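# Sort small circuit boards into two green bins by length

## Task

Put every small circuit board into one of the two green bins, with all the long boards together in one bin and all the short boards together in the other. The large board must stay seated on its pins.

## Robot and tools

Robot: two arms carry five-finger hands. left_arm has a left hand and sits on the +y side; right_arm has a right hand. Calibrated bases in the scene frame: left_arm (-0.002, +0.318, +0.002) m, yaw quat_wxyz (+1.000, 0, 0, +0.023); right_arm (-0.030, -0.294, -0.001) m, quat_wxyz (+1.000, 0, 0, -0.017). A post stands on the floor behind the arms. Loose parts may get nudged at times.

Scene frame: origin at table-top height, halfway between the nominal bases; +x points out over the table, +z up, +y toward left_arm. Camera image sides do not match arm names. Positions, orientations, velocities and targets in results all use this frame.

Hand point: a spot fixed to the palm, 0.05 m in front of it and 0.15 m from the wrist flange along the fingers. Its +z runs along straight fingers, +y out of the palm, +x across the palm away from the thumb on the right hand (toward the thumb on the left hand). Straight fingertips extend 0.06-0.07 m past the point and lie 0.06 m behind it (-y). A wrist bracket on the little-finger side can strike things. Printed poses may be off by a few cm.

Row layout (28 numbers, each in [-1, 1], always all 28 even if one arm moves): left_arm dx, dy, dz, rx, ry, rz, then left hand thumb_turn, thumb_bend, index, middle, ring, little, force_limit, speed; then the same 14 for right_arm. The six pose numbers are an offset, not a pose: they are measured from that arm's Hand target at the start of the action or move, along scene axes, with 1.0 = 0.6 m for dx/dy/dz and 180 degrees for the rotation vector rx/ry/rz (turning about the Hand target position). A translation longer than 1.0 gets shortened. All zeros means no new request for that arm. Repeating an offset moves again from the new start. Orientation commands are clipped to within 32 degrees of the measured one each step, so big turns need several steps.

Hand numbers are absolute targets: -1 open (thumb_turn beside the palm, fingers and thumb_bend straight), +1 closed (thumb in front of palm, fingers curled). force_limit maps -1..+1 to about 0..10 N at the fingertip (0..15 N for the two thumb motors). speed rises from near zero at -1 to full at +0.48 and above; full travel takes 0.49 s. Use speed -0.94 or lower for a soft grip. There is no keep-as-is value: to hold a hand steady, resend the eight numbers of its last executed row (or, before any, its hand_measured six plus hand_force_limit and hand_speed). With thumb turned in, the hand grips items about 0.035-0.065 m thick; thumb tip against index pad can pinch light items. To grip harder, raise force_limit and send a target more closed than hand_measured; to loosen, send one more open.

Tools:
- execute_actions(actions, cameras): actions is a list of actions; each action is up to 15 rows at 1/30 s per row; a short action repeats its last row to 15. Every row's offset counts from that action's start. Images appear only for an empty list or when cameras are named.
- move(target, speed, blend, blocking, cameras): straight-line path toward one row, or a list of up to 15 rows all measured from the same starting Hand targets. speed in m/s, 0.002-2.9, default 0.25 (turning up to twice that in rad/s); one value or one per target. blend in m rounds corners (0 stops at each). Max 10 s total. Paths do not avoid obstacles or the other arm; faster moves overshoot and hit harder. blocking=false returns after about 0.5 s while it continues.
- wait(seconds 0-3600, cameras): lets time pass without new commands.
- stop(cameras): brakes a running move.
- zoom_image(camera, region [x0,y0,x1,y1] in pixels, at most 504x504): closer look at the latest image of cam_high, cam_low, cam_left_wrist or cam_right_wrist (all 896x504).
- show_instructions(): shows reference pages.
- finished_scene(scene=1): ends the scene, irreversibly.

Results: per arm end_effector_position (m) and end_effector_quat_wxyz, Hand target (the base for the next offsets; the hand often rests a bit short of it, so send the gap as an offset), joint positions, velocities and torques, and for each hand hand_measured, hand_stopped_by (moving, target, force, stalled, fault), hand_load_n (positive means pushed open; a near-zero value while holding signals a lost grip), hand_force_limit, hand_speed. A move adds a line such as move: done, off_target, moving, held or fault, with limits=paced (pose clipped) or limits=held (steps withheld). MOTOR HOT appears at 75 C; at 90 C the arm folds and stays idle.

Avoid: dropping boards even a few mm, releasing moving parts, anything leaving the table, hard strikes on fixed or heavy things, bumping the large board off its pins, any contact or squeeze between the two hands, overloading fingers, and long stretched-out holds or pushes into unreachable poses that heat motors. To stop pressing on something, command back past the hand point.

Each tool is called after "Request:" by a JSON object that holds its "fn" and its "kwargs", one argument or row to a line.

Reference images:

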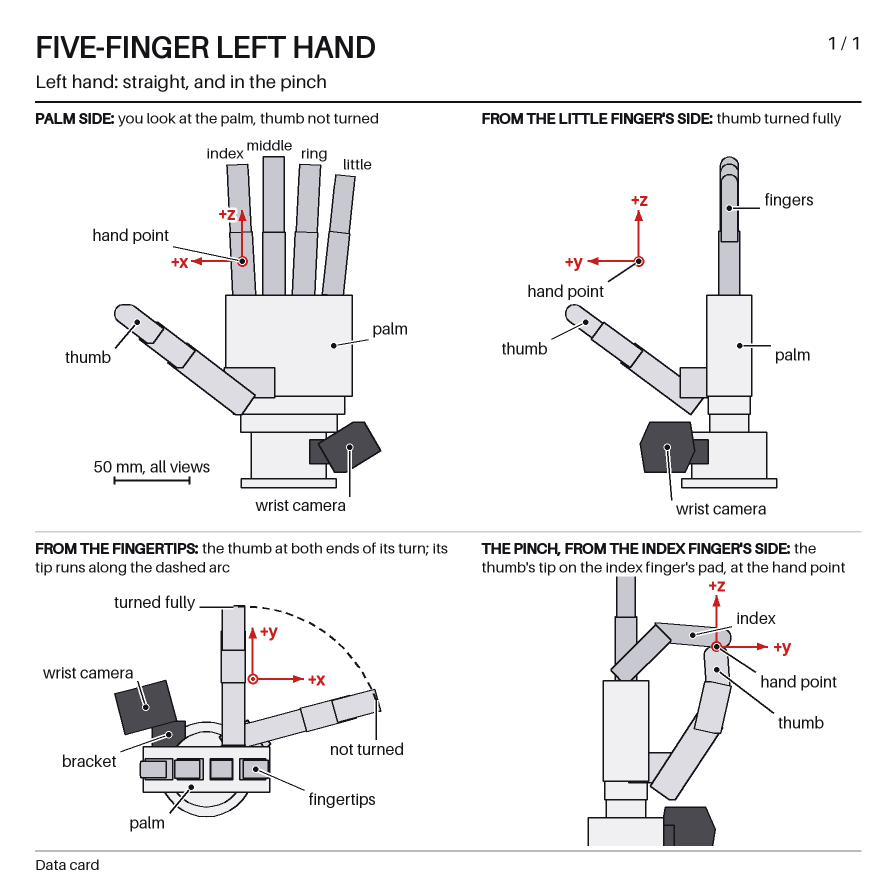

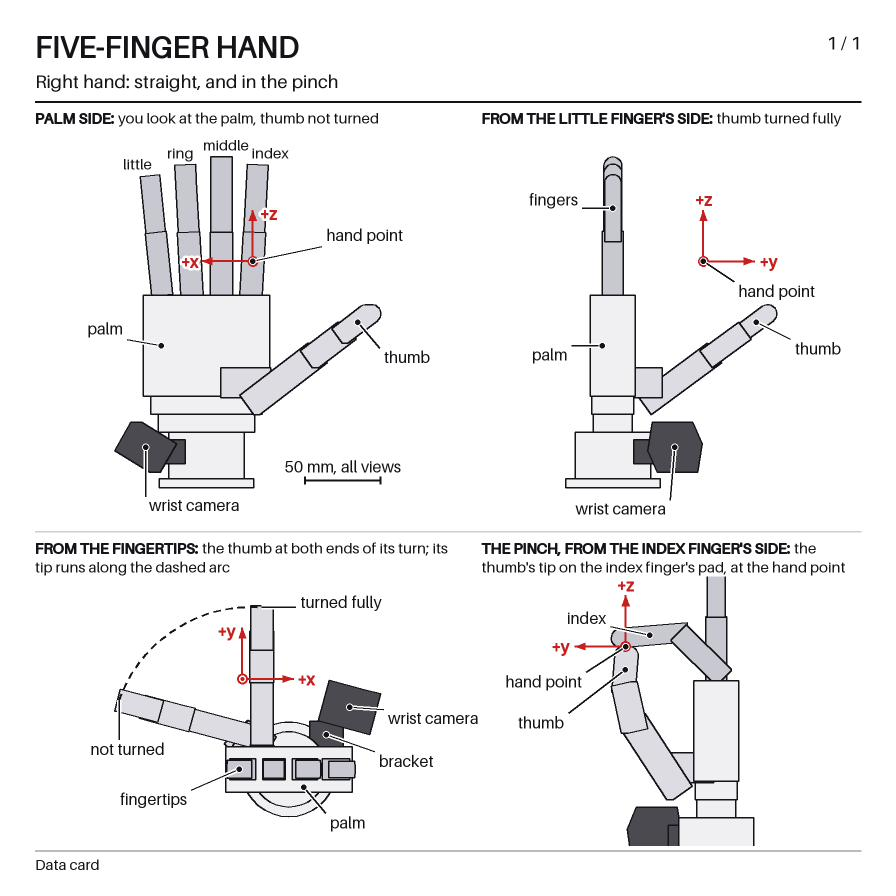

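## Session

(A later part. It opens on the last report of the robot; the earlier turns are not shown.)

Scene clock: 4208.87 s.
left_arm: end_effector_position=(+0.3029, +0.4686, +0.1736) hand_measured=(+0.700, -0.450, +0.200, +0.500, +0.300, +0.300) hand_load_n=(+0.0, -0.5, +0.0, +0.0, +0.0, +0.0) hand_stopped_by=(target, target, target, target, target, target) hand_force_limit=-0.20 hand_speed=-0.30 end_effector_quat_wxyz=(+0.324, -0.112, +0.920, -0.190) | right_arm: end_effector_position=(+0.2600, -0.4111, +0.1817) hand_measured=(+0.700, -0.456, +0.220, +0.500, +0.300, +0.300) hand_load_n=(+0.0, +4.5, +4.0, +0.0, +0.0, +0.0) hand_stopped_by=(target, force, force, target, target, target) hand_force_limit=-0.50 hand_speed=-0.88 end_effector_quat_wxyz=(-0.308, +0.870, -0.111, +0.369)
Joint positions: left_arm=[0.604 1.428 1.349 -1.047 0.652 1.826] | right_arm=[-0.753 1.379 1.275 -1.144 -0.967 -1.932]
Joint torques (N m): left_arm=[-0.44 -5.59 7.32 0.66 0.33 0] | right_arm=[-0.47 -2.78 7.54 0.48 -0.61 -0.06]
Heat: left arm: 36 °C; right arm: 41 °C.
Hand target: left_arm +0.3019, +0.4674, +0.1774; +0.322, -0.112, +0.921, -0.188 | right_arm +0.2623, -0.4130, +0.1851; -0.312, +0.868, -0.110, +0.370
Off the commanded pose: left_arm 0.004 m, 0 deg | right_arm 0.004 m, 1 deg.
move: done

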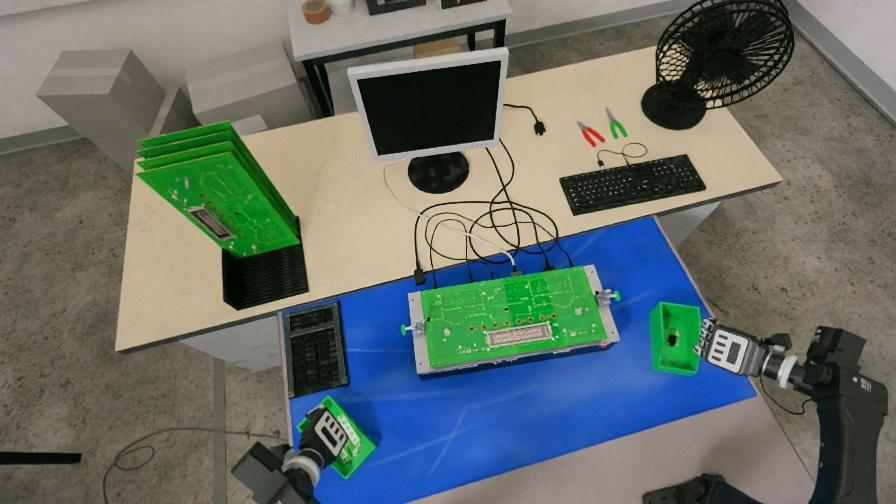

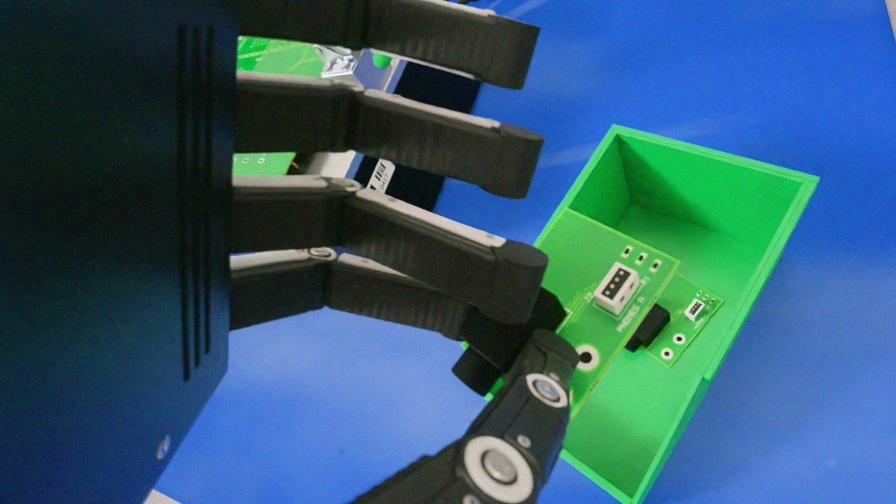

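Request:
{"fn": "move", "kwargs": {
  "target": [0,0,0,0,0,0,0.70,-0.45,0.2,0.5,0.3,0.3,-0.2,-0.3,-0.003,-0.001,-0.175,0,0,0,0.70,-0.25,0.3,0.5,0.3,0.3,-0.5,-0.88],
  "speed": 0.06,
  "cameras": ["cam_right_wrist","cam_high"]
}}

Scene clock: 4283.13 s.
left_arm: end_effector_position=(+0.3029, +0.4686, +0.1736) hand_measured=(+0.700, -0.450, +0.200, +0.500, +0.300, +0.300) hand_load_n=(+0.0, +0.0, +0.0, +0.0, +0.0, +0.0) hand_stopped_by=(target, target, target, target, target, target) hand_force_limit=-0.20 hand_speed=-0.30 end_effector_quat_wxyz=(+0.324, -0.112, +0.920, -0.190) | right_arm: end_effector_position=(+0.2591, -0.4129, +0.0856) hand_measured=(+0.700, -0.456, +0.220, +0.500, +0.300, +0.300) hand_load_n=(+0.0, +4.5, +4.0, +0.0, +0.0, +0.0) hand_stopped_by=(target, force, force, target, target, target) hand_force_limit=-0.50 hand_speed=-0.88 end_effector_quat_wxyz=(-0.308, +0.870, -0.109, +0.368)
Joint positions: left_arm=[0.604 1.428 1.349 -1.047 0.652 1.826] | right_arm=[-0.761 1.408 0.916 -0.772 -0.97 -1.952]
Joint torques (N m): left_arm=[-0.42 -5.59 7.32 0.67 0.34 0] | right_arm=[-0.36 -3.03 4.49 0.79 -0.62 -0.03]
Heat: left arm: 36 °C; right arm: 37 °C.
Hand target: left_arm +0.3019, +0.4674, +0.1774; +0.322, -0.112, +0.921, -0.188 | right_arm +0.2605, -0.4134, +0.0801; -0.312, +0.868, -0.110, +0.370
Off the commanded pose: left_arm 0.004 m, 0 deg | right_arm 0.006 m, 1 deg.
move: done
Images, in order (width x height): cam_high 896x504, cam_right_wrist 896x504.

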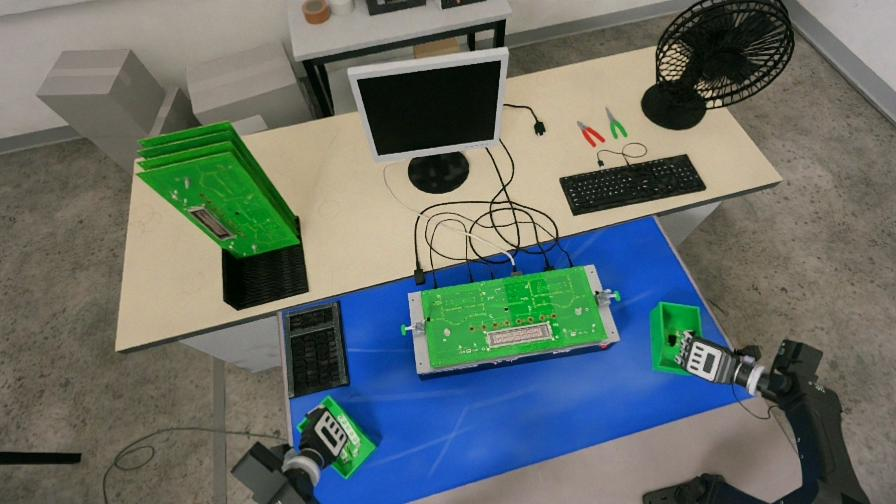

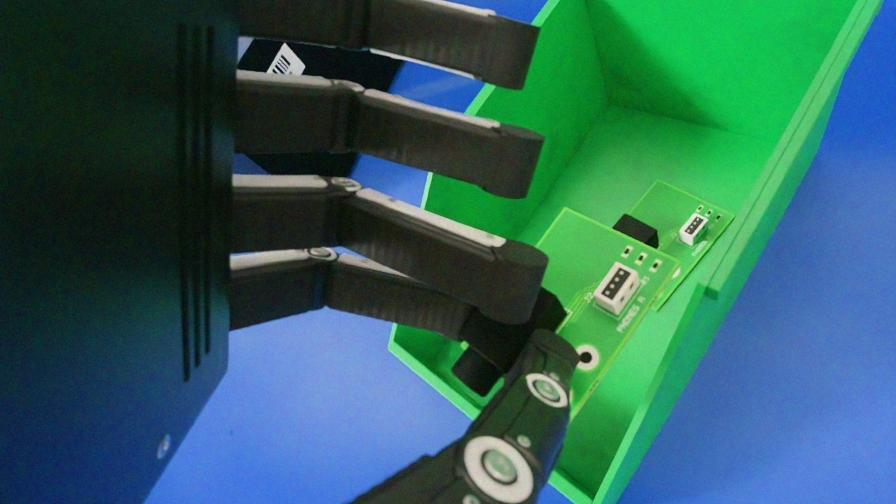

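Request:
{"fn": "zoom_image", "kwargs": {
  "camera": "cam_right_wrist",
  "region": [500, 180, 800, 504]
}}

Scaled by 1.556 from the camera's image (finer frame: 1280x720).

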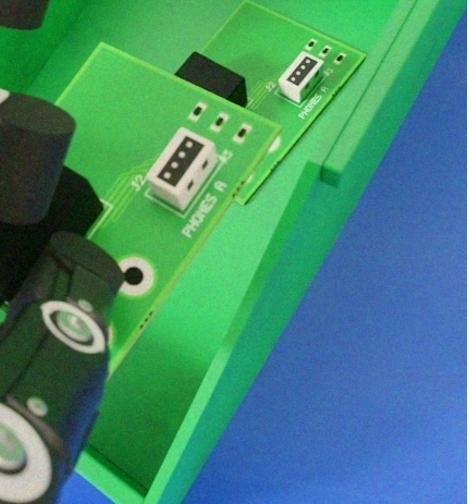

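Request:
{"fn": "zoom_image", "kwargs": {
  "camera": "cam_right_wrist",
  "region": [570, 240, 740, 400]
}}

Scaled by 2.965 from the camera's image (finer frame: 1280x720).

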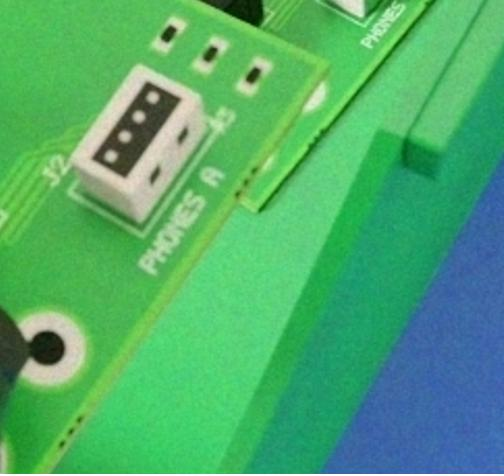

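Request:
{"fn": "move", "kwargs": {
  "target": [
    [0,0,0,0,0,0,0.70,-0.45,0.2,0.5,0.3,0.3,-0.2,-0.3,0,0.0165,0,0,0,0,0.70,-0.25,0.3,0.5,0.3,0.3,-0.5,-0.88],
    [0,0,0,0,0,0,0.70,-0.45,0.2,0.5,0.3,0.3,-0.2,-0.3,0,0.0165,-0.0835,0,0,0,0.70,-0.25,0.3,0.5,0.3,0.3,-0.5,-0.88]
  ],
  "speed": 0.04,
  "cameras": ["cam_right_wrist"]
}}

Scene clock: 4364.97 s.
left_arm: end_effector_position=(+0.3029, +0.4686, +0.1736) hand_measured=(+0.700, -0.450, +0.200, +0.500, +0.300, +0.300) hand_load_n=(+0.5, +0.0, +0.0, +0.0, +0.0, +0.0) hand_stopped_by=(target, target, target, target, target, target) hand_force_limit=-0.20 hand_speed=-0.30 end_effector_quat_wxyz=(+0.324, -0.112, +0.920, -0.190) | right_arm: end_effector_position=(+0.2602, -0.4056, +0.0364) hand_measured=(+0.700, -0.456, +0.220, +0.500, +0.300, +0.300) hand_load_n=(+0.0, +4.5, +4.0, +0.0, +0.0, +0.0) hand_stopped_by=(target, force, force, target, target, target) hand_force_limit=-0.50 hand_speed=-0.88 end_effector_quat_wxyz=(-0.308, +0.869, -0.108, +0.373)
Joint positions: left_arm=[0.604 1.428 1.349 -1.047 0.652 1.826] | right_arm=[-0.741 1.453 0.736 -0.507 -0.97 -1.914]
Joint torques (N m): left_arm=[-0.44 -5.59 7.32 0.66 0.33 0.01] | right_arm=[0.51 -3.12 4.22 0.81 -0.5 0.07]
Heat: left arm: 36 °C; right arm: 38 °C.
Hand target: left_arm +0.3019, +0.4674, +0.1774; +0.322, -0.112, +0.921, -0.188 | right_arm +0.2605, -0.4036, +0.0299; -0.312, +0.868, -0.110, +0.370
Off the commanded pose: left_arm 0.004 m, 0 deg | right_arm 0.007 m, 1 deg.
move: done

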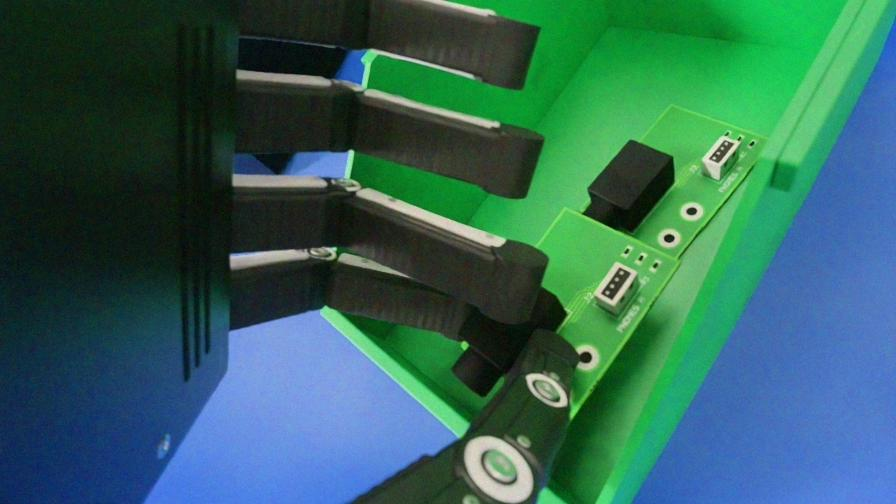

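Request:
{"fn": "zoom_image", "kwargs": {
  "camera": "cam_right_wrist",
  "region": [500, 90, 820, 410]
}}

Scaled by 1.575 from the camera's image (finer frame: 1280x720).

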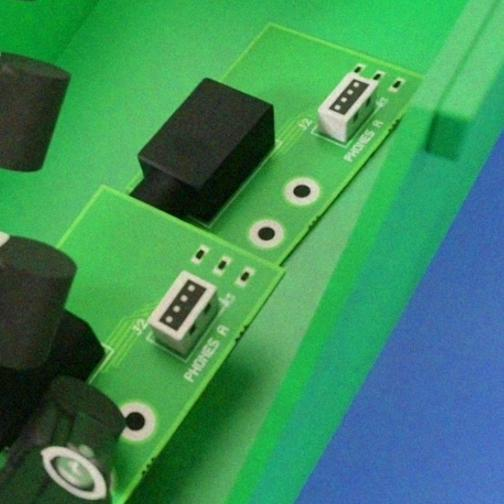

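Request:
{"fn": "move", "kwargs": {
  "target": [0,0,0,0,0,0,0.70,-0.45,0.2,0.5,0.3,0.3,-0.2,-0.3,-0.004,0.0025,-0.0292,0,0,0,0.70,-0.25,0.3,0.5,0.3,0.3,-0.5,-0.88],
  "speed": 0.03,
  "cameras": ["cam_right_wrist"]
}}

Scene clock: 4397.07 s.
left_arm: end_effector_position=(+0.3029, +0.4686, +0.1736) hand_measured=(+0.700, -0.450, +0.200, +0.500, +0.300, +0.300) hand_load_n=(+0.0, +0.0, +0.0, +0.0, +0.0, +0.0) hand_stopped_by=(target, target, target, target, target, target) hand_force_limit=-0.20 hand_speed=-0.30 end_effector_quat_wxyz=(+0.324, -0.112, +0.920, -0.190) | right_arm: end_effector_position=(+0.2617, -0.4069, +0.0216) hand_measured=(+0.700, -0.456, +0.220, +0.500, +0.300, +0.300) hand_load_n=(+0.0, +4.5, +4.0, +0.0, +0.0, +0.0) hand_stopped_by=(target, force, force, target, target, target) hand_force_limit=-0.50 hand_speed=-0.88 end_effector_quat_wxyz=(-0.304, +0.868, -0.103, +0.379)
Joint positions: left_arm=[0.604 1.428 1.349 -1.047 0.652 1.826] | right_arm=[-0.741 1.482 0.687 -0.411 -0.97 -1.914]
Joint torques (N m): left_arm=[-0.42 -5.59 7.32 0.67 0.32 0.01] | right_arm=[0.21 -2.93 3.84 0.7 -0.51 0.02]
Heat: left arm: 36 °C; right arm: 38 °C.
Hand target: left_arm +0.3019, +0.4674, +0.1774; +0.322, -0.112, +0.921, -0.188 | right_arm +0.2581, -0.4021, +0.0124; -0.312, +0.868, -0.110, +0.370
Off the commanded pose: left_arm 0.004 m, 0 deg | right_arm 0.011 m, 2 deg.
move: off_target (right_arm)

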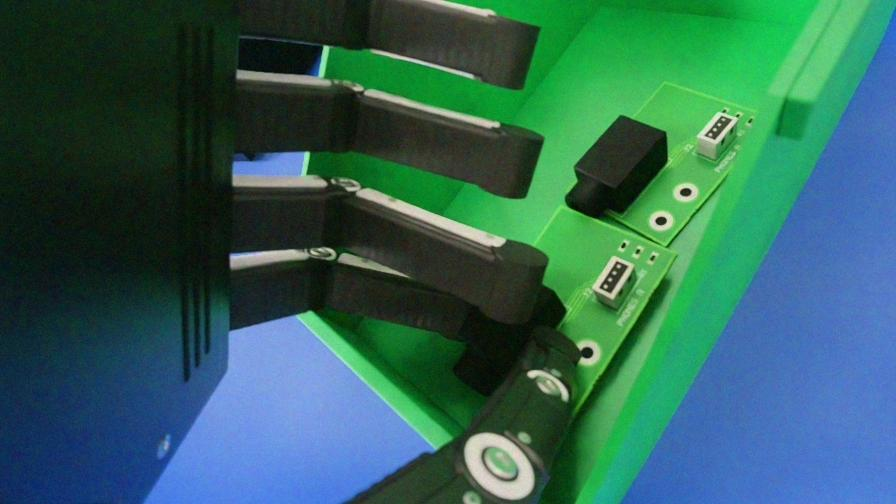

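Request:
{"fn": "zoom_image", "kwargs": {
  "camera": "cam_right_wrist",
  "region": [280, 204, 700, 504]
}}

Request:
{"fn": "zoom_image", "kwargs": {
  "camera": "cam_right_wrist",
  "region": [420, 280, 660, 504]
}}

Scaled by 1.200 from the camera's image (finer frame: 1280x720).

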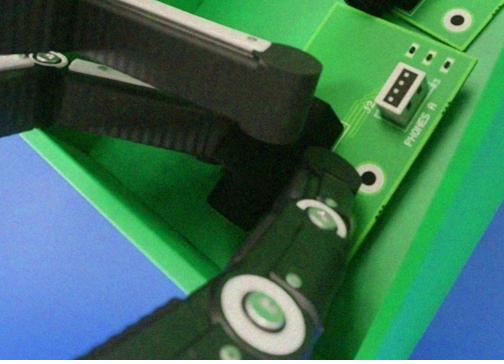

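Scaled by 2.100 from the camera's image (finer frame: 1280x720).

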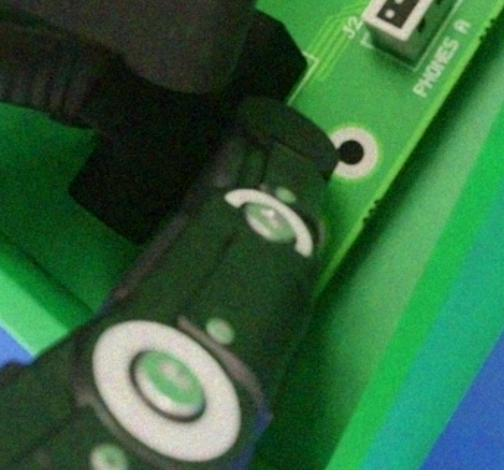

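Request:
{"fn": "execute_actions", "kwargs": {
  "actions": [],
  "cameras": ["cam_high","cam_low"]
}}

Request:
{"fn": "zoom_image", "kwargs": {
  "camera": "cam_high",
  "region": [620, 280, 760, 400]
}}

Request:
{"fn": "zoom_image", "kwargs": {
  "camera": "cam_low",
  "region": [400, 270, 580, 410]
}}

Scene clock: 4442.63 s.
left_arm: end_effector_position=(+0.3029, +0.4686, +0.1736) hand_measured=(+0.700, -0.450, +0.200, +0.500, +0.300, +0.300) hand_load_n=(+0.0, +0.0, +0.0, +0.0, +0.0, +0.0) hand_stopped_by=(target, target, target, target, target, target) hand_force_limit=-0.20 hand_speed=-0.30 end_effector_quat_wxyz=(+0.324, -0.112, +0.920, -0.190) | right_arm: end_effector_position=(+0.2617, -0.4069, +0.0216) hand_measured=(+0.700, -0.456, +0.220, +0.500, +0.300, +0.300) hand_load_n=(+0.0, +4.5, +4.0, +0.0, +0.0, +0.0) hand_stopped_by=(target, force, force, target, target, target) hand_force_limit=-0.50 hand_speed=-0.88 end_effector_quat_wxyz=(-0.304, +0.868, -0.103, +0.379)
Joint positions: left_arm=[0.604 1.428 1.349 -1.047 0.652 1.826] | right_arm=[-0.741 1.482 0.687 -0.411 -0.97 -1.914]
Joint velocities: within noise
Joint torques (N m): left_arm=[-0.43 -5.6 7.3 0.67 0.32 0.01] | right_arm=[0.21 -3 3.85 0.74 -0.51 0.04]
Heat: left arm: 36 °C; right arm: 37 °C.
Hand target: left_arm +0.3019, +0.4674, +0.1774; +0.322, -0.112, +0.921, -0.188 | right_arm +0.2581, -0.4021, +0.0124; -0.312, +0.868, -0.110, +0.370
Off the commanded pose: left_arm 0.004 m, 0 deg | right_arm 0.011 m, 2 deg.
Images, in order (width x height): cam_high 896x504, cam_low 896x504.

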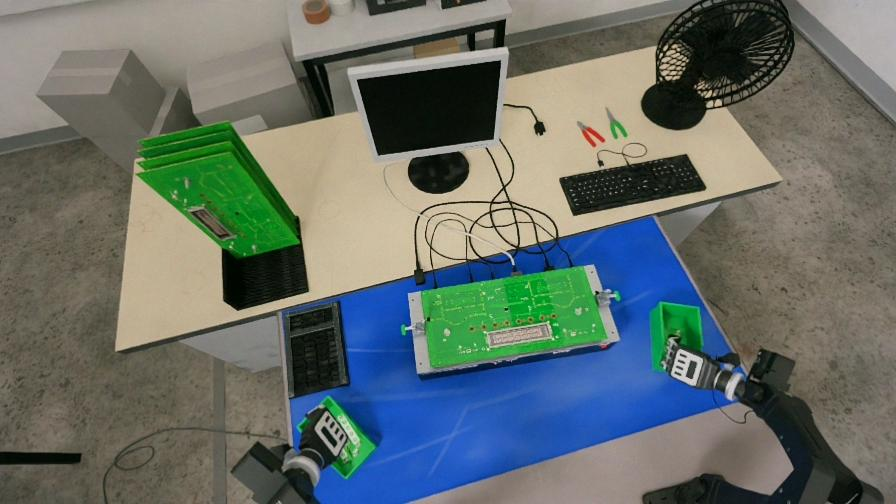

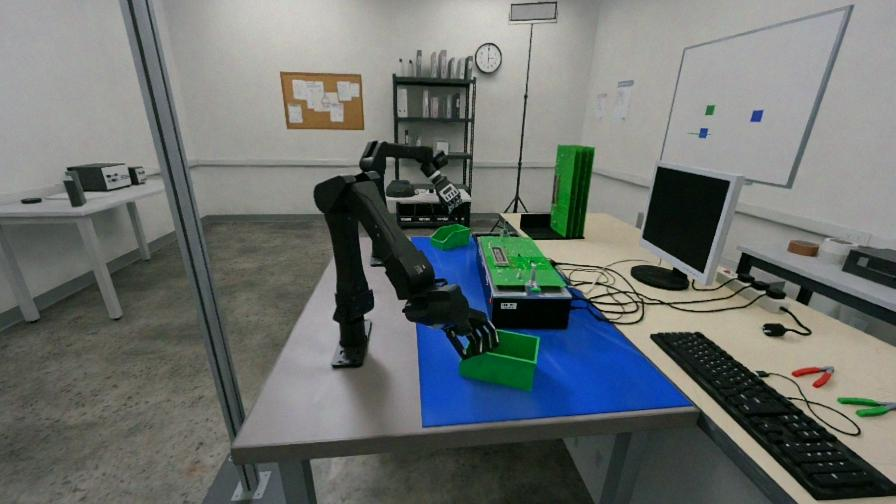

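Scaled by 3.600 from the camera's image (finer frame: 1280x720).

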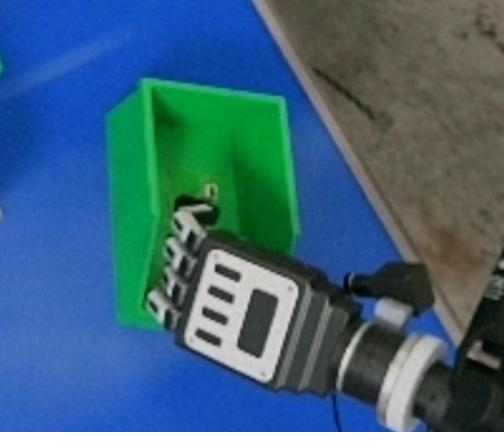

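Scaled by 2.800 from the camera's image (finer frame: 1280x720).

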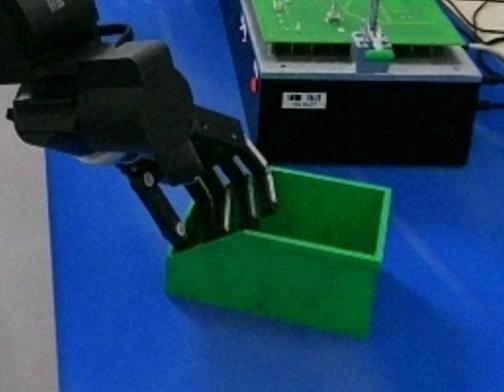

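Request:
{"fn": "wait", "kwargs": {
  "seconds": 0,
  "cameras": ["cam_right_wrist"]
}}

Request:
{"fn": "zoom_image", "kwargs": {
  "camera": "cam_right_wrist",
  "region": [560, 190, 800, 430]
}}

Scene clock: 4484.27 s.
left_arm: end_effector_position=(+0.3029, +0.4686, +0.1736) hand_measured=(+0.700, -0.450, +0.200, +0.500, +0.300, +0.300) hand_load_n=(+0.0, +0.0, +0.0, +0.5, +0.0, +0.0) hand_stopped_by=(target, target, target, target, target, target) hand_force_limit=-0.20 hand_speed=-0.30 end_effector_quat_wxyz=(+0.324, -0.112, +0.920, -0.190) | right_arm: end_effector_position=(+0.2617, -0.4069, +0.0216) hand_measured=(+0.700, -0.456, +0.220, +0.500, +0.300, +0.300) hand_load_n=(+0.0, +4.5, +4.5, +0.0, +0.0, +0.0) hand_stopped_by=(target, force, force, target, target, target) hand_force_limit=-0.50 hand_speed=-0.88 end_effector_quat_wxyz=(-0.304, +0.868, -0.103, +0.379)
Joint positions: left_arm=[0.604 1.428 1.349 -1.047 0.652 1.826] | right_arm=[-0.741 1.482 0.687 -0.411 -0.97 -1.914]
Joint torques (N m): left_arm=[-0.43 -5.57 7.31 0.67 0.32 0] | right_arm=[0.14 -2.95 3.86 0.75 -0.52 0.02]
Heat: left arm: 36 °C; right arm: 37 °C.
Hand target: left_arm +0.3019, +0.4674, +0.1774; +0.322, -0.112, +0.921, -0.188 | right_arm +0.2581, -0.4021, +0.0124; -0.312, +0.868, -0.110, +0.370
Off the commanded pose: left_arm 0.004 m, 0 deg | right_arm 0.011 m, 2 deg.

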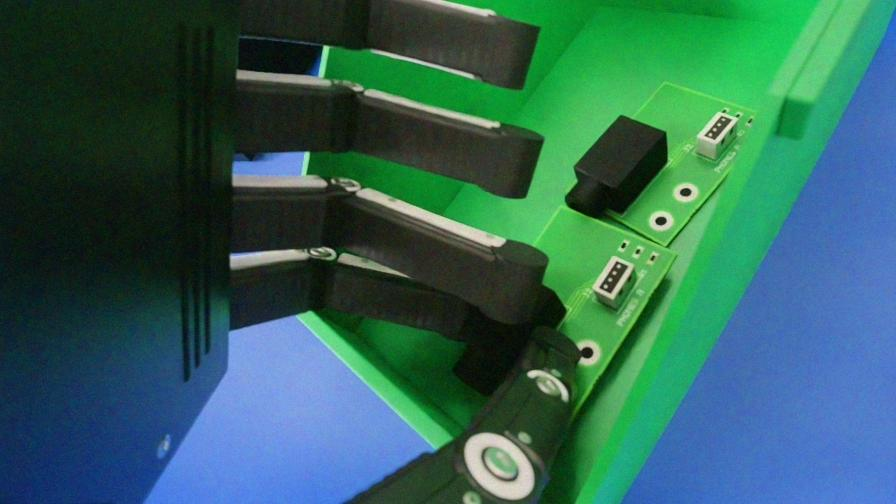

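Scaled by 2.100 from the camera's image (finer frame: 1280x720).

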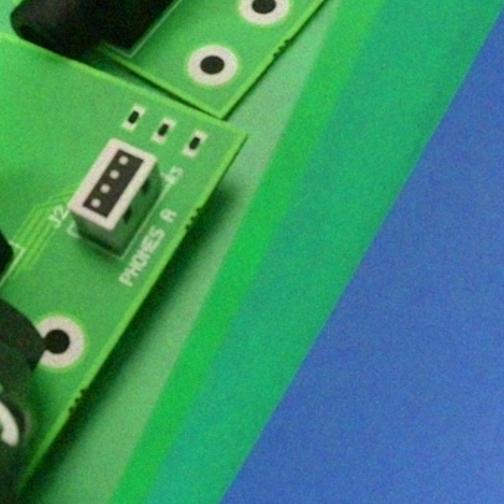

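Request:
{"fn": "move", "kwargs": {
  "target": [0,0,0,0,0,0,0.70,-0.45,0.2,0.5,0.3,0.3,-0.2,-0.3,-0.0035,0,0.04,0,0,0,0.70,-0.25,0.3,0.5,0.3,0.3,-0.5,-0.88],
  "speed": 0.04,
  "cameras": ["cam_right_wrist"]
}}

Scene clock: 4513.93 s.
left_arm: end_effector_position=(+0.3029, +0.4686, +0.1736) hand_measured=(+0.700, -0.450, +0.200, +0.500, +0.300, +0.300) hand_load_n=(+0.0, +0.0, +0.0, +0.0, +0.0, +0.0) hand_stopped_by=(target, target, target, target, target, target) hand_force_limit=-0.20 hand_speed=-0.30 end_effector_quat_wxyz=(+0.324, -0.112, +0.920, -0.190) | right_arm: end_effector_position=(+0.2560, -0.4014, +0.0279) hand_measured=(+0.700, -0.456, +0.220, +0.500, +0.300, +0.300) hand_load_n=(+0.0, +4.5, +4.0, +0.0, +0.0, +0.0) hand_stopped_by=(target, force, force, target, target, target) hand_force_limit=-0.50 hand_speed=-0.88 end_effector_quat_wxyz=(-0.313, +0.869, -0.111, +0.367)
Joint positions: left_arm=[0.604 1.428 1.349 -1.047 0.652 1.826] | right_arm=[-0.741 1.461 0.71 -0.491 -0.97 -1.916]
Joint torques (N m): left_arm=[-0.42 -5.59 7.36 0.68 0.33 0] | right_arm=[-0.28 -6.26 6.54 0.32 -0.53 -0.06]
Heat: left arm: 36 °C; right arm: 37 °C.
Hand target: left_arm +0.3019, +0.4674, +0.1774; +0.322, -0.112, +0.921, -0.188 | right_arm +0.2560, -0.4021, +0.0365; -0.312, +0.868, -0.110, +0.370
Off the commanded pose: left_arm 0.004 m, 0 deg | right_arm 0.009 m, 0 deg.
move: done

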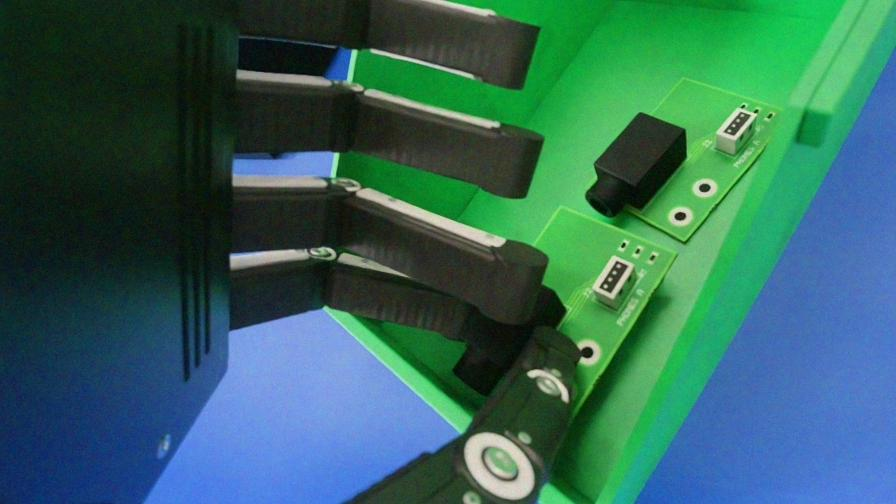

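Request:
{"fn": "move", "kwargs": {
  "target": [0,0,0,0,0,0,0.70,-0.45,0.2,0.5,0.3,0.3,-0.2,-0.3,-0.001,0.001,-0.04,0,0,0,0.70,-0.25,0.3,0.5,0.3,0.3,-0.5,-0.88],
  "speed": 0.03,
  "cameras": ["cam_right_wrist"]
}}

Scene clock: 4536.90 s.
left_arm: end_effector_position=(+0.3029, +0.4686, +0.1736) hand_measured=(+0.700, -0.450, +0.200, +0.500, +0.300, +0.300) hand_load_n=(+0.0, +0.0, +0.0, +0.0, +0.0, +0.0) hand_stopped_by=(target, target, target, target, target, target) hand_force_limit=-0.20 hand_speed=-0.30 end_effector_quat_wxyz=(+0.324, -0.112, +0.920, -0.190) | right_arm: end_effector_position=(+0.2601, -0.4041, +0.0221) hand_measured=(+0.700, -0.456, +0.220, +0.500, +0.300, +0.300) hand_load_n=(+0.0, +4.5, +4.0, +0.5, +0.0, +0.0) hand_stopped_by=(target, force, force, target, target, target) hand_force_limit=-0.50 hand_speed=-0.88 end_effector_quat_wxyz=(-0.306, +0.867, -0.102, +0.379)
Joint positions: left_arm=[0.604 1.428 1.349 -1.047 0.652 1.826] | right_arm=[-0.741 1.474 0.681 -0.42 -0.976 -1.92]
Joint torques (N m): left_arm=[-0.42 -5.56 7.34 0.66 0.32 0.01] | right_arm=[-0.38 -2.86 3.89 0.7 -0.46 -0.02]
Heat: left arm: 36 °C; right arm: 36 °C.
Hand target: left_arm +0.3019, +0.4674, +0.1774; +0.322, -0.112, +0.921, -0.188 | right_arm +0.2555, -0.4015, +0.0125; -0.312, +0.868, -0.110, +0.370
Off the commanded pose: left_arm 0.004 m, 0 deg | right_arm 0.011 m, 2 deg.
move: off_target (right_arm)

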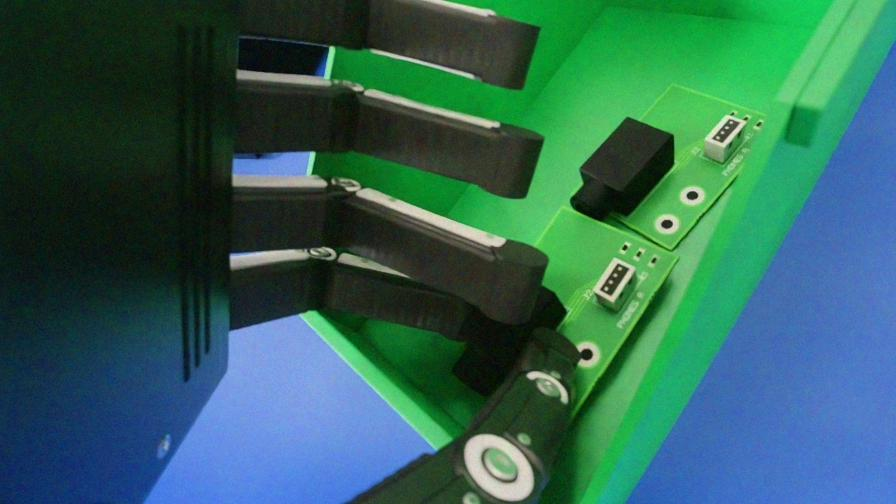

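Request:
{"fn": "move", "kwargs": {
  "target": [0,0,0,0,0,0,0.70,-0.45,0.2,0.5,0.3,0.3,-0.2,-0.3,-0.0092,0.0033,0.002,0,0,0,0.70,-0.25,0.3,0.5,0.3,0.3,-0.5,-0.88],
  "speed": 0.03,
  "cameras": ["cam_right_wrist"]
}}

Scene clock: 4554.63 s.
left_arm: end_effector_position=(+0.3029, +0.4686, +0.1736) hand_measured=(+0.700, -0.450, +0.200, +0.500, +0.300, +0.300) hand_load_n=(+0.0, +0.0, +0.0, +0.0, +0.5, +0.0) hand_stopped_by=(target, target, target, target, target, target) hand_force_limit=-0.20 hand_speed=-0.30 end_effector_quat_wxyz=(+0.324, -0.112, +0.920, -0.190) | right_arm: end_effector_position=(+0.2592, -0.4043, +0.0216) hand_measured=(+0.700, -0.456, +0.220, +0.500, +0.300, +0.300) hand_load_n=(+0.0, +4.5, +4.0, +0.0, +0.0, +0.0) hand_stopped_by=(target, force, force, target, target, target) hand_force_limit=-0.50 hand_speed=-0.88 end_effector_quat_wxyz=(-0.308, +0.866, -0.099, +0.383)
Joint positions: left_arm=[0.604 1.428 1.349 -1.047 0.652 1.826] | right_arm=[-0.75 1.474 0.675 -0.418 -0.986 -1.934]
Joint torques (N m): left_arm=[-0.43 -5.57 7.35 0.66 0.32 0.01] | right_arm=[-0.47 -4.53 3.45 0.49 -0.38 -0.01]
Heat: left arm: 36 °C; right arm: 36 °C.
Hand target: left_arm +0.3019, +0.4674, +0.1774; +0.322, -0.112, +0.921, -0.188 | right_arm +0.2499, -0.3995, +0.0136; -0.312, +0.868, -0.110, +0.370
Off the commanded pose: left_arm 0.004 m, 0 deg | right_arm 0.013 m, 2 deg.
move: off_target (right_arm)

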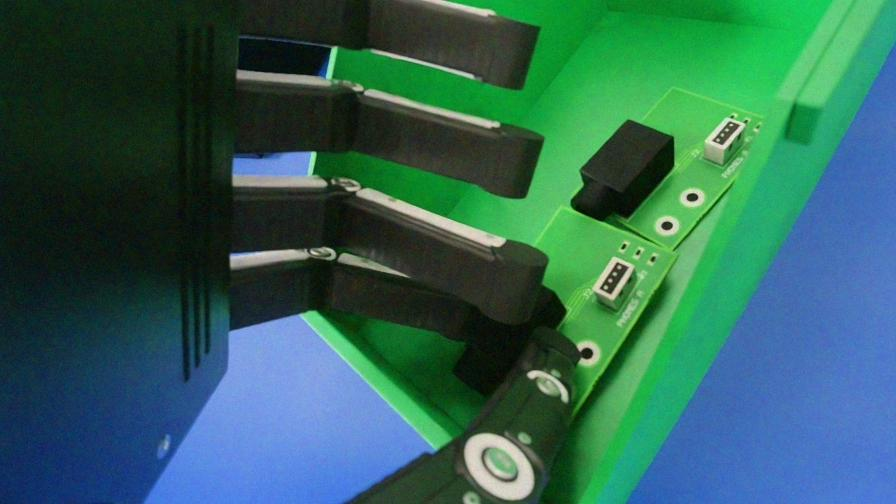

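Request:
{"fn": "move", "kwargs": {
  "target": [0,0,0,0,0,0,0.70,-0.45,0.2,0.5,0.3,0.3,-0.2,-0.3,0.0352,-0.0092,0.0030,0,0,0,0.70,-0.25,0.3,0.5,0.3,0.3,-0.5,-0.88],
  "speed": 0.02,
  "cameras": ["cam_right_wrist"]
}}

Scene clock: 4590.20 s.
left_arm: end_effector_position=(+0.3029, +0.4686, +0.1736) hand_measured=(+0.700, -0.450, +0.200, +0.500, +0.300, +0.300) hand_load_n=(+0.0, +0.0, +0.0, +0.0, +0.0, +0.0) hand_stopped_by=(target, target, target, target, target, target) hand_force_limit=-0.20 hand_speed=-0.30 end_effector_quat_wxyz=(+0.324, -0.112, +0.920, -0.190) | right_arm: end_effector_position=(+0.2652, -0.4032, +0.0161) hand_measured=(+0.700, -0.456, +0.220, +0.500, +0.300, +0.300) hand_load_n=(+0.0, +4.5, +3.5, +0.0, +0.0, +0.0) hand_stopped_by=(target, force, force, target, target, target) hand_force_limit=-0.50 hand_speed=-0.88 end_effector_quat_wxyz=(-0.312, +0.868, -0.112, +0.370)
Joint positions: left_arm=[0.604 1.428 1.349 -1.047 0.652 1.826] | right_arm=[-0.721 1.509 0.692 -0.386 -0.964 -1.875]
Joint torques (N m): left_arm=[-0.44 -5.56 7.34 0.67 0.32 0] | right_arm=[0.96 -2.86 6.42 0.81 -0.46 0.09]
Heat: left arm: 36 °C; right arm: 35 °C.
Hand target: left_arm +0.3019, +0.4674, +0.1774; +0.322, -0.112, +0.921, -0.188 | right_arm +0.2710, -0.4050, +0.0154; -0.312, +0.868, -0.110, +0.370
Off the commanded pose: left_arm 0.004 m, 0 deg | right_arm 0.006 m, 0 deg.
move: done

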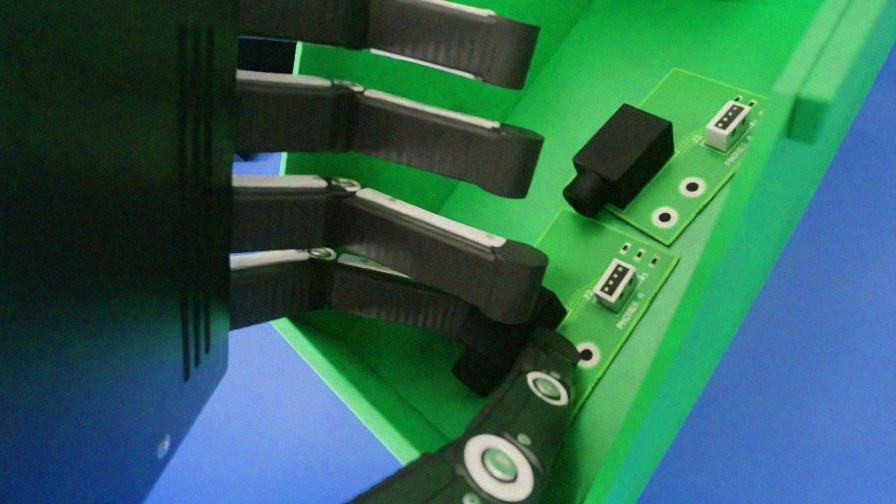

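Request:
{"fn": "zoom_image", "kwargs": {
  "camera": "cam_right_wrist",
  "region": [540, 160, 780, 400]
}}

Scaled by 2.100 from the camera's image (finer frame: 1280x720).

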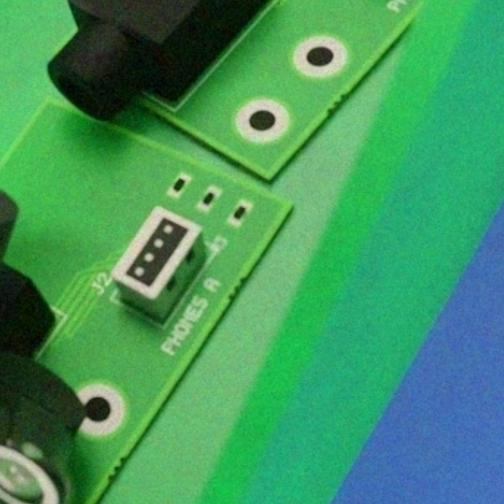

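Request:
{"fn": "move", "kwargs": {
  "target": [
    [0,0,0,0,0,0,0.70,-0.45,0.2,0.5,0.3,0.3,-0.2,-0.3,0,0,0,0,0,0,0.70,-0.25,0.05,0.5,0.3,0.3,-0.5,-0.85],
    [0,0,0,0,0,0,0.70,-0.45,0.2,0.5,0.3,0.3,-0.2,-0.3,0,0,0,0,0,0,0.70,-0.52,0.05,0.5,0.3,0.3,-0.5,-0.85]
  ],
  "speed": 0.02,
  "cameras": ["cam_right_wrist"]
}}

Scene clock: 4607.87 s.
left_arm: end_effector_position=(+0.3029, +0.4686, +0.1736) hand_measured=(+0.700, -0.450, +0.200, +0.500, +0.300, +0.300) hand_load_n=(+0.5, +0.0, +0.0, +0.0, +0.0, +0.0) hand_stopped_by=(target, target, target, target, target, target) hand_force_limit=-0.20 hand_speed=-0.30 end_effector_quat_wxyz=(+0.324, -0.112, +0.920, -0.190) | right_arm: end_effector_position=(+0.2661, -0.4042, +0.0165) hand_measured=(+0.700, -0.520, +0.050, +0.500, +0.300, +0.300) hand_load_n=(+0.0, +0.0, -2.0, +0.0, +0.0, +0.0) hand_stopped_by=(target, target, target, target, target, target) hand_force_limit=-0.50 hand_speed=-0.85 end_effector_quat_wxyz=(-0.309, +0.869, -0.111, +0.371)
Joint positions: left_arm=[0.604 1.428 1.349 -1.047 0.652 1.826] | right_arm=[-0.719 1.509 0.694 -0.382 -0.96 -1.873]
Joint torques (N m): left_arm=[-0.42 -5.59 7.32 0.66 0.32 -0.01] | right_arm=[0.84 -2.91 6.26 0.79 -0.51 0.1]
Heat: left arm: 36 °C; right arm: 35 °C.
Hand target: left_arm +0.3019, +0.4674, +0.1774; +0.322, -0.112, +0.921, -0.188 | right_arm +0.2710, -0.4051, +0.0154; -0.312, +0.868, -0.110, +0.370
Off the commanded pose: left_arm 0.004 m, 0 deg | right_arm 0.005 m, 0 deg.
move: done

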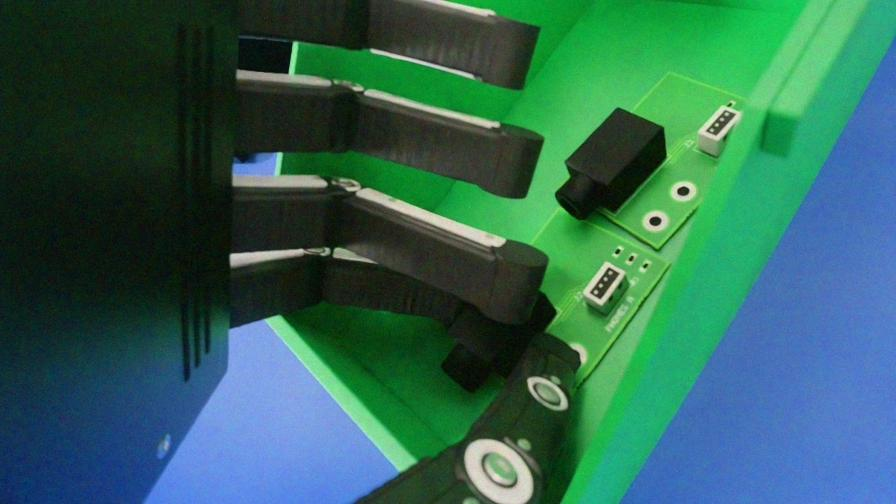

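Request:
{"fn": "move", "kwargs": {
  "target": [0,0,0,0,0,0,0.70,-0.45,0.2,0.5,0.3,0.3,-0.2,-0.3,0.0033,0,0.05,0,0,0,0.70,-0.52,0.05,0.5,0.3,0.3,-0.5,-0.85],
  "speed": 0.03,
  "cameras": ["cam_right_wrist"]
}}

Scene clock: 4622.27 s.
left_arm: end_effector_position=(+0.3029, +0.4686, +0.1736) hand_measured=(+0.700, -0.450, +0.200, +0.500, +0.300, +0.300) hand_load_n=(+0.0, +0.0, +0.0, +0.0, +0.0, +0.0) hand_stopped_by=(target, target, target, target, target, target) hand_force_limit=-0.20 hand_speed=-0.30 end_effector_quat_wxyz=(+0.324, -0.112, +0.920, -0.190) | right_arm: end_effector_position=(+0.2687, -0.4037, +0.0338) hand_measured=(+0.700, -0.520, +0.050, +0.500, +0.300, +0.300) hand_load_n=(+0.0, +0.0, +0.0, +0.0, +0.0, +0.0) hand_stopped_by=(target, target, target, target, target, target) hand_force_limit=-0.50 hand_speed=-0.85 end_effector_quat_wxyz=(-0.315, +0.870, -0.116, +0.361)
Joint positions: left_arm=[0.604 1.428 1.349 -1.047 0.652 1.826] | right_arm=[-0.71 1.491 0.765 -0.486 -0.956 -1.861]
Joint torques (N m): left_arm=[-0.43 -5.55 7.34 0.66 0.33 0] | right_arm=[0.44 -6.8 7.01 0.49 -0.53 0.05]
Heat: left arm: 36 °C; right arm: 35 °C.
Hand target: left_arm +0.3019, +0.4674, +0.1774; +0.322, -0.112, +0.921, -0.188 | right_arm +0.2730, -0.4051, +0.0454; -0.312, +0.868, -0.110, +0.370
Off the commanded pose: left_arm 0.004 m, 0 deg | right_arm 0.012 m, 1 deg.
move: off_target (right_arm)

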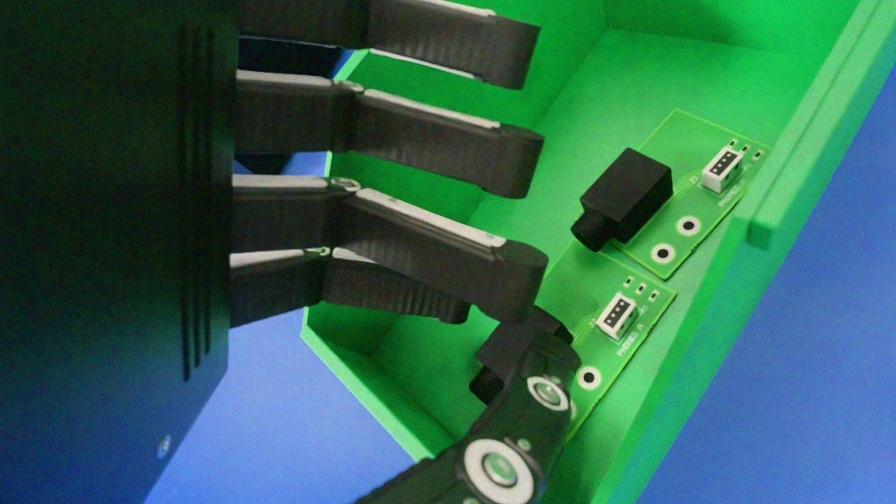

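Request:
{"fn": "move", "kwargs": {
  "target": [0,0,0,0,0,0,0.70,-0.45,0.2,0.5,0.3,0.3,-0.2,-0.3,0,0,0.215,0,0,0,0.70,-0.52,0.05,0.5,0.3,0.3,-0.5,-0.85],
  "speed": 0.08,
  "cameras": ["cam_right_wrist","cam_high"]
}}

Scene clock: 4629.83 s.
left_arm: end_effector_position=(+0.3029, +0.4686, +0.1736) hand_measured=(+0.700, -0.450, +0.200, +0.500, +0.300, +0.300) hand_load_n=(+0.0, +0.0, +0.0, +0.0, +0.0, +0.0) hand_stopped_by=(target, target, target, target, target, target) hand_force_limit=-0.20 hand_speed=-0.30 end_effector_quat_wxyz=(+0.324, -0.112, +0.920, -0.190) | right_arm: end_effector_position=(+0.2716, -0.4063, +0.1639) hand_measured=(+0.700, -0.520, +0.050, +0.500, +0.300, +0.300) hand_load_n=(+0.0, +0.0, +0.0, +0.0, +0.0, +0.0) hand_stopped_by=(target, target, target, target, target, target) hand_force_limit=-0.50 hand_speed=-0.85 end_effector_quat_wxyz=(-0.315, +0.869, -0.118, +0.362)
Joint positions: left_arm=[0.604 1.428 1.349 -1.047 0.652 1.826] | right_arm=[-0.71 1.393 1.213 -1.026 -0.956 -1.853]
Joint torques (N m): left_arm=[-0.43 -5.6 7.34 0.68 0.32 0] | right_arm=[0.44 -5.61 7.69 0.53 -0.53 -0.02]
Heat: left arm: 36 °C; right arm: 35 °C.
Hand target: left_arm +0.3019, +0.4674, +0.1774; +0.322, -0.112, +0.921, -0.188 | right_arm +0.2729, -0.4051, +0.1744; -0.312, +0.868, -0.110, +0.370
Off the commanded pose: left_arm 0.004 m, 0 deg | right_arm 0.011 m, 1 deg.
move: off_target (right_arm)
Images, in order (width x height): cam_high 896x504, cam_right_wrist 896x504.

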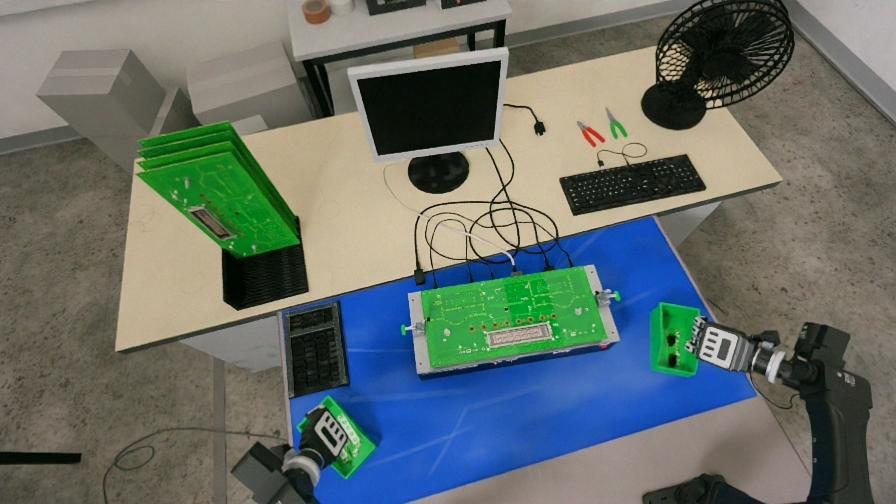

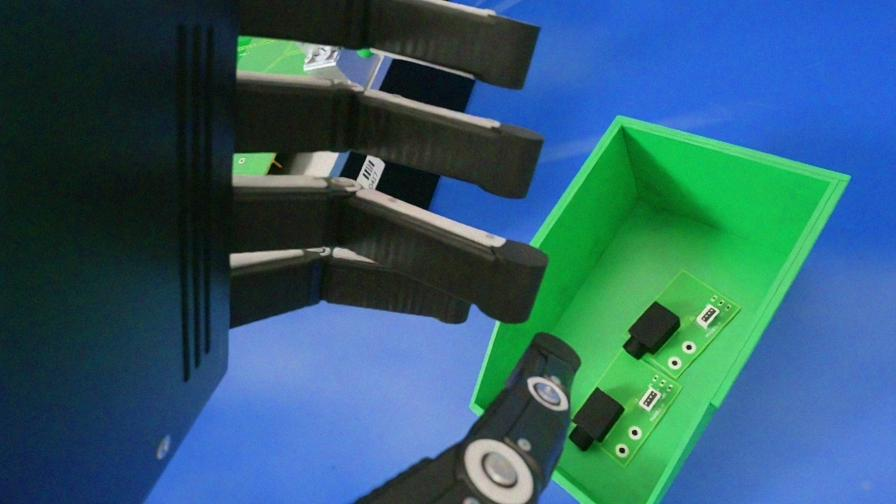

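Request:
{"fn": "zoom_image", "kwargs": {
  "camera": "cam_high",
  "region": [270, 210, 770, 504]
}}

Request:
{"fn": "zoom_image", "kwargs": {
  "camera": "cam_high",
  "region": [630, 290, 730, 390]
}}

Scaled by 1.008 from the camera's image (finer frame: 1280x720).

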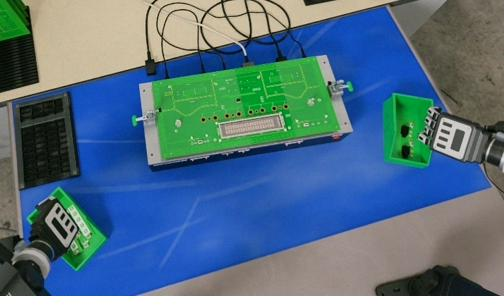

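Scaled by 5.040 from the camera's image (finer frame: 1280x720).

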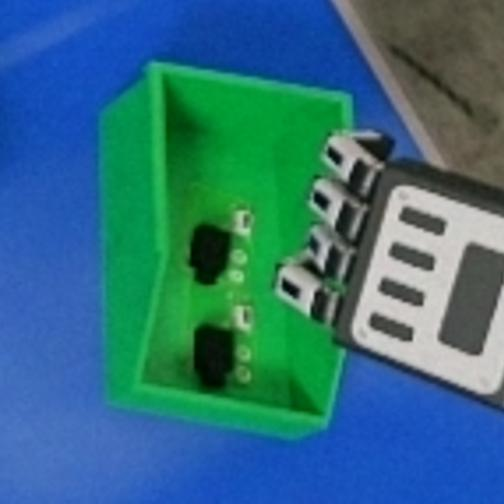

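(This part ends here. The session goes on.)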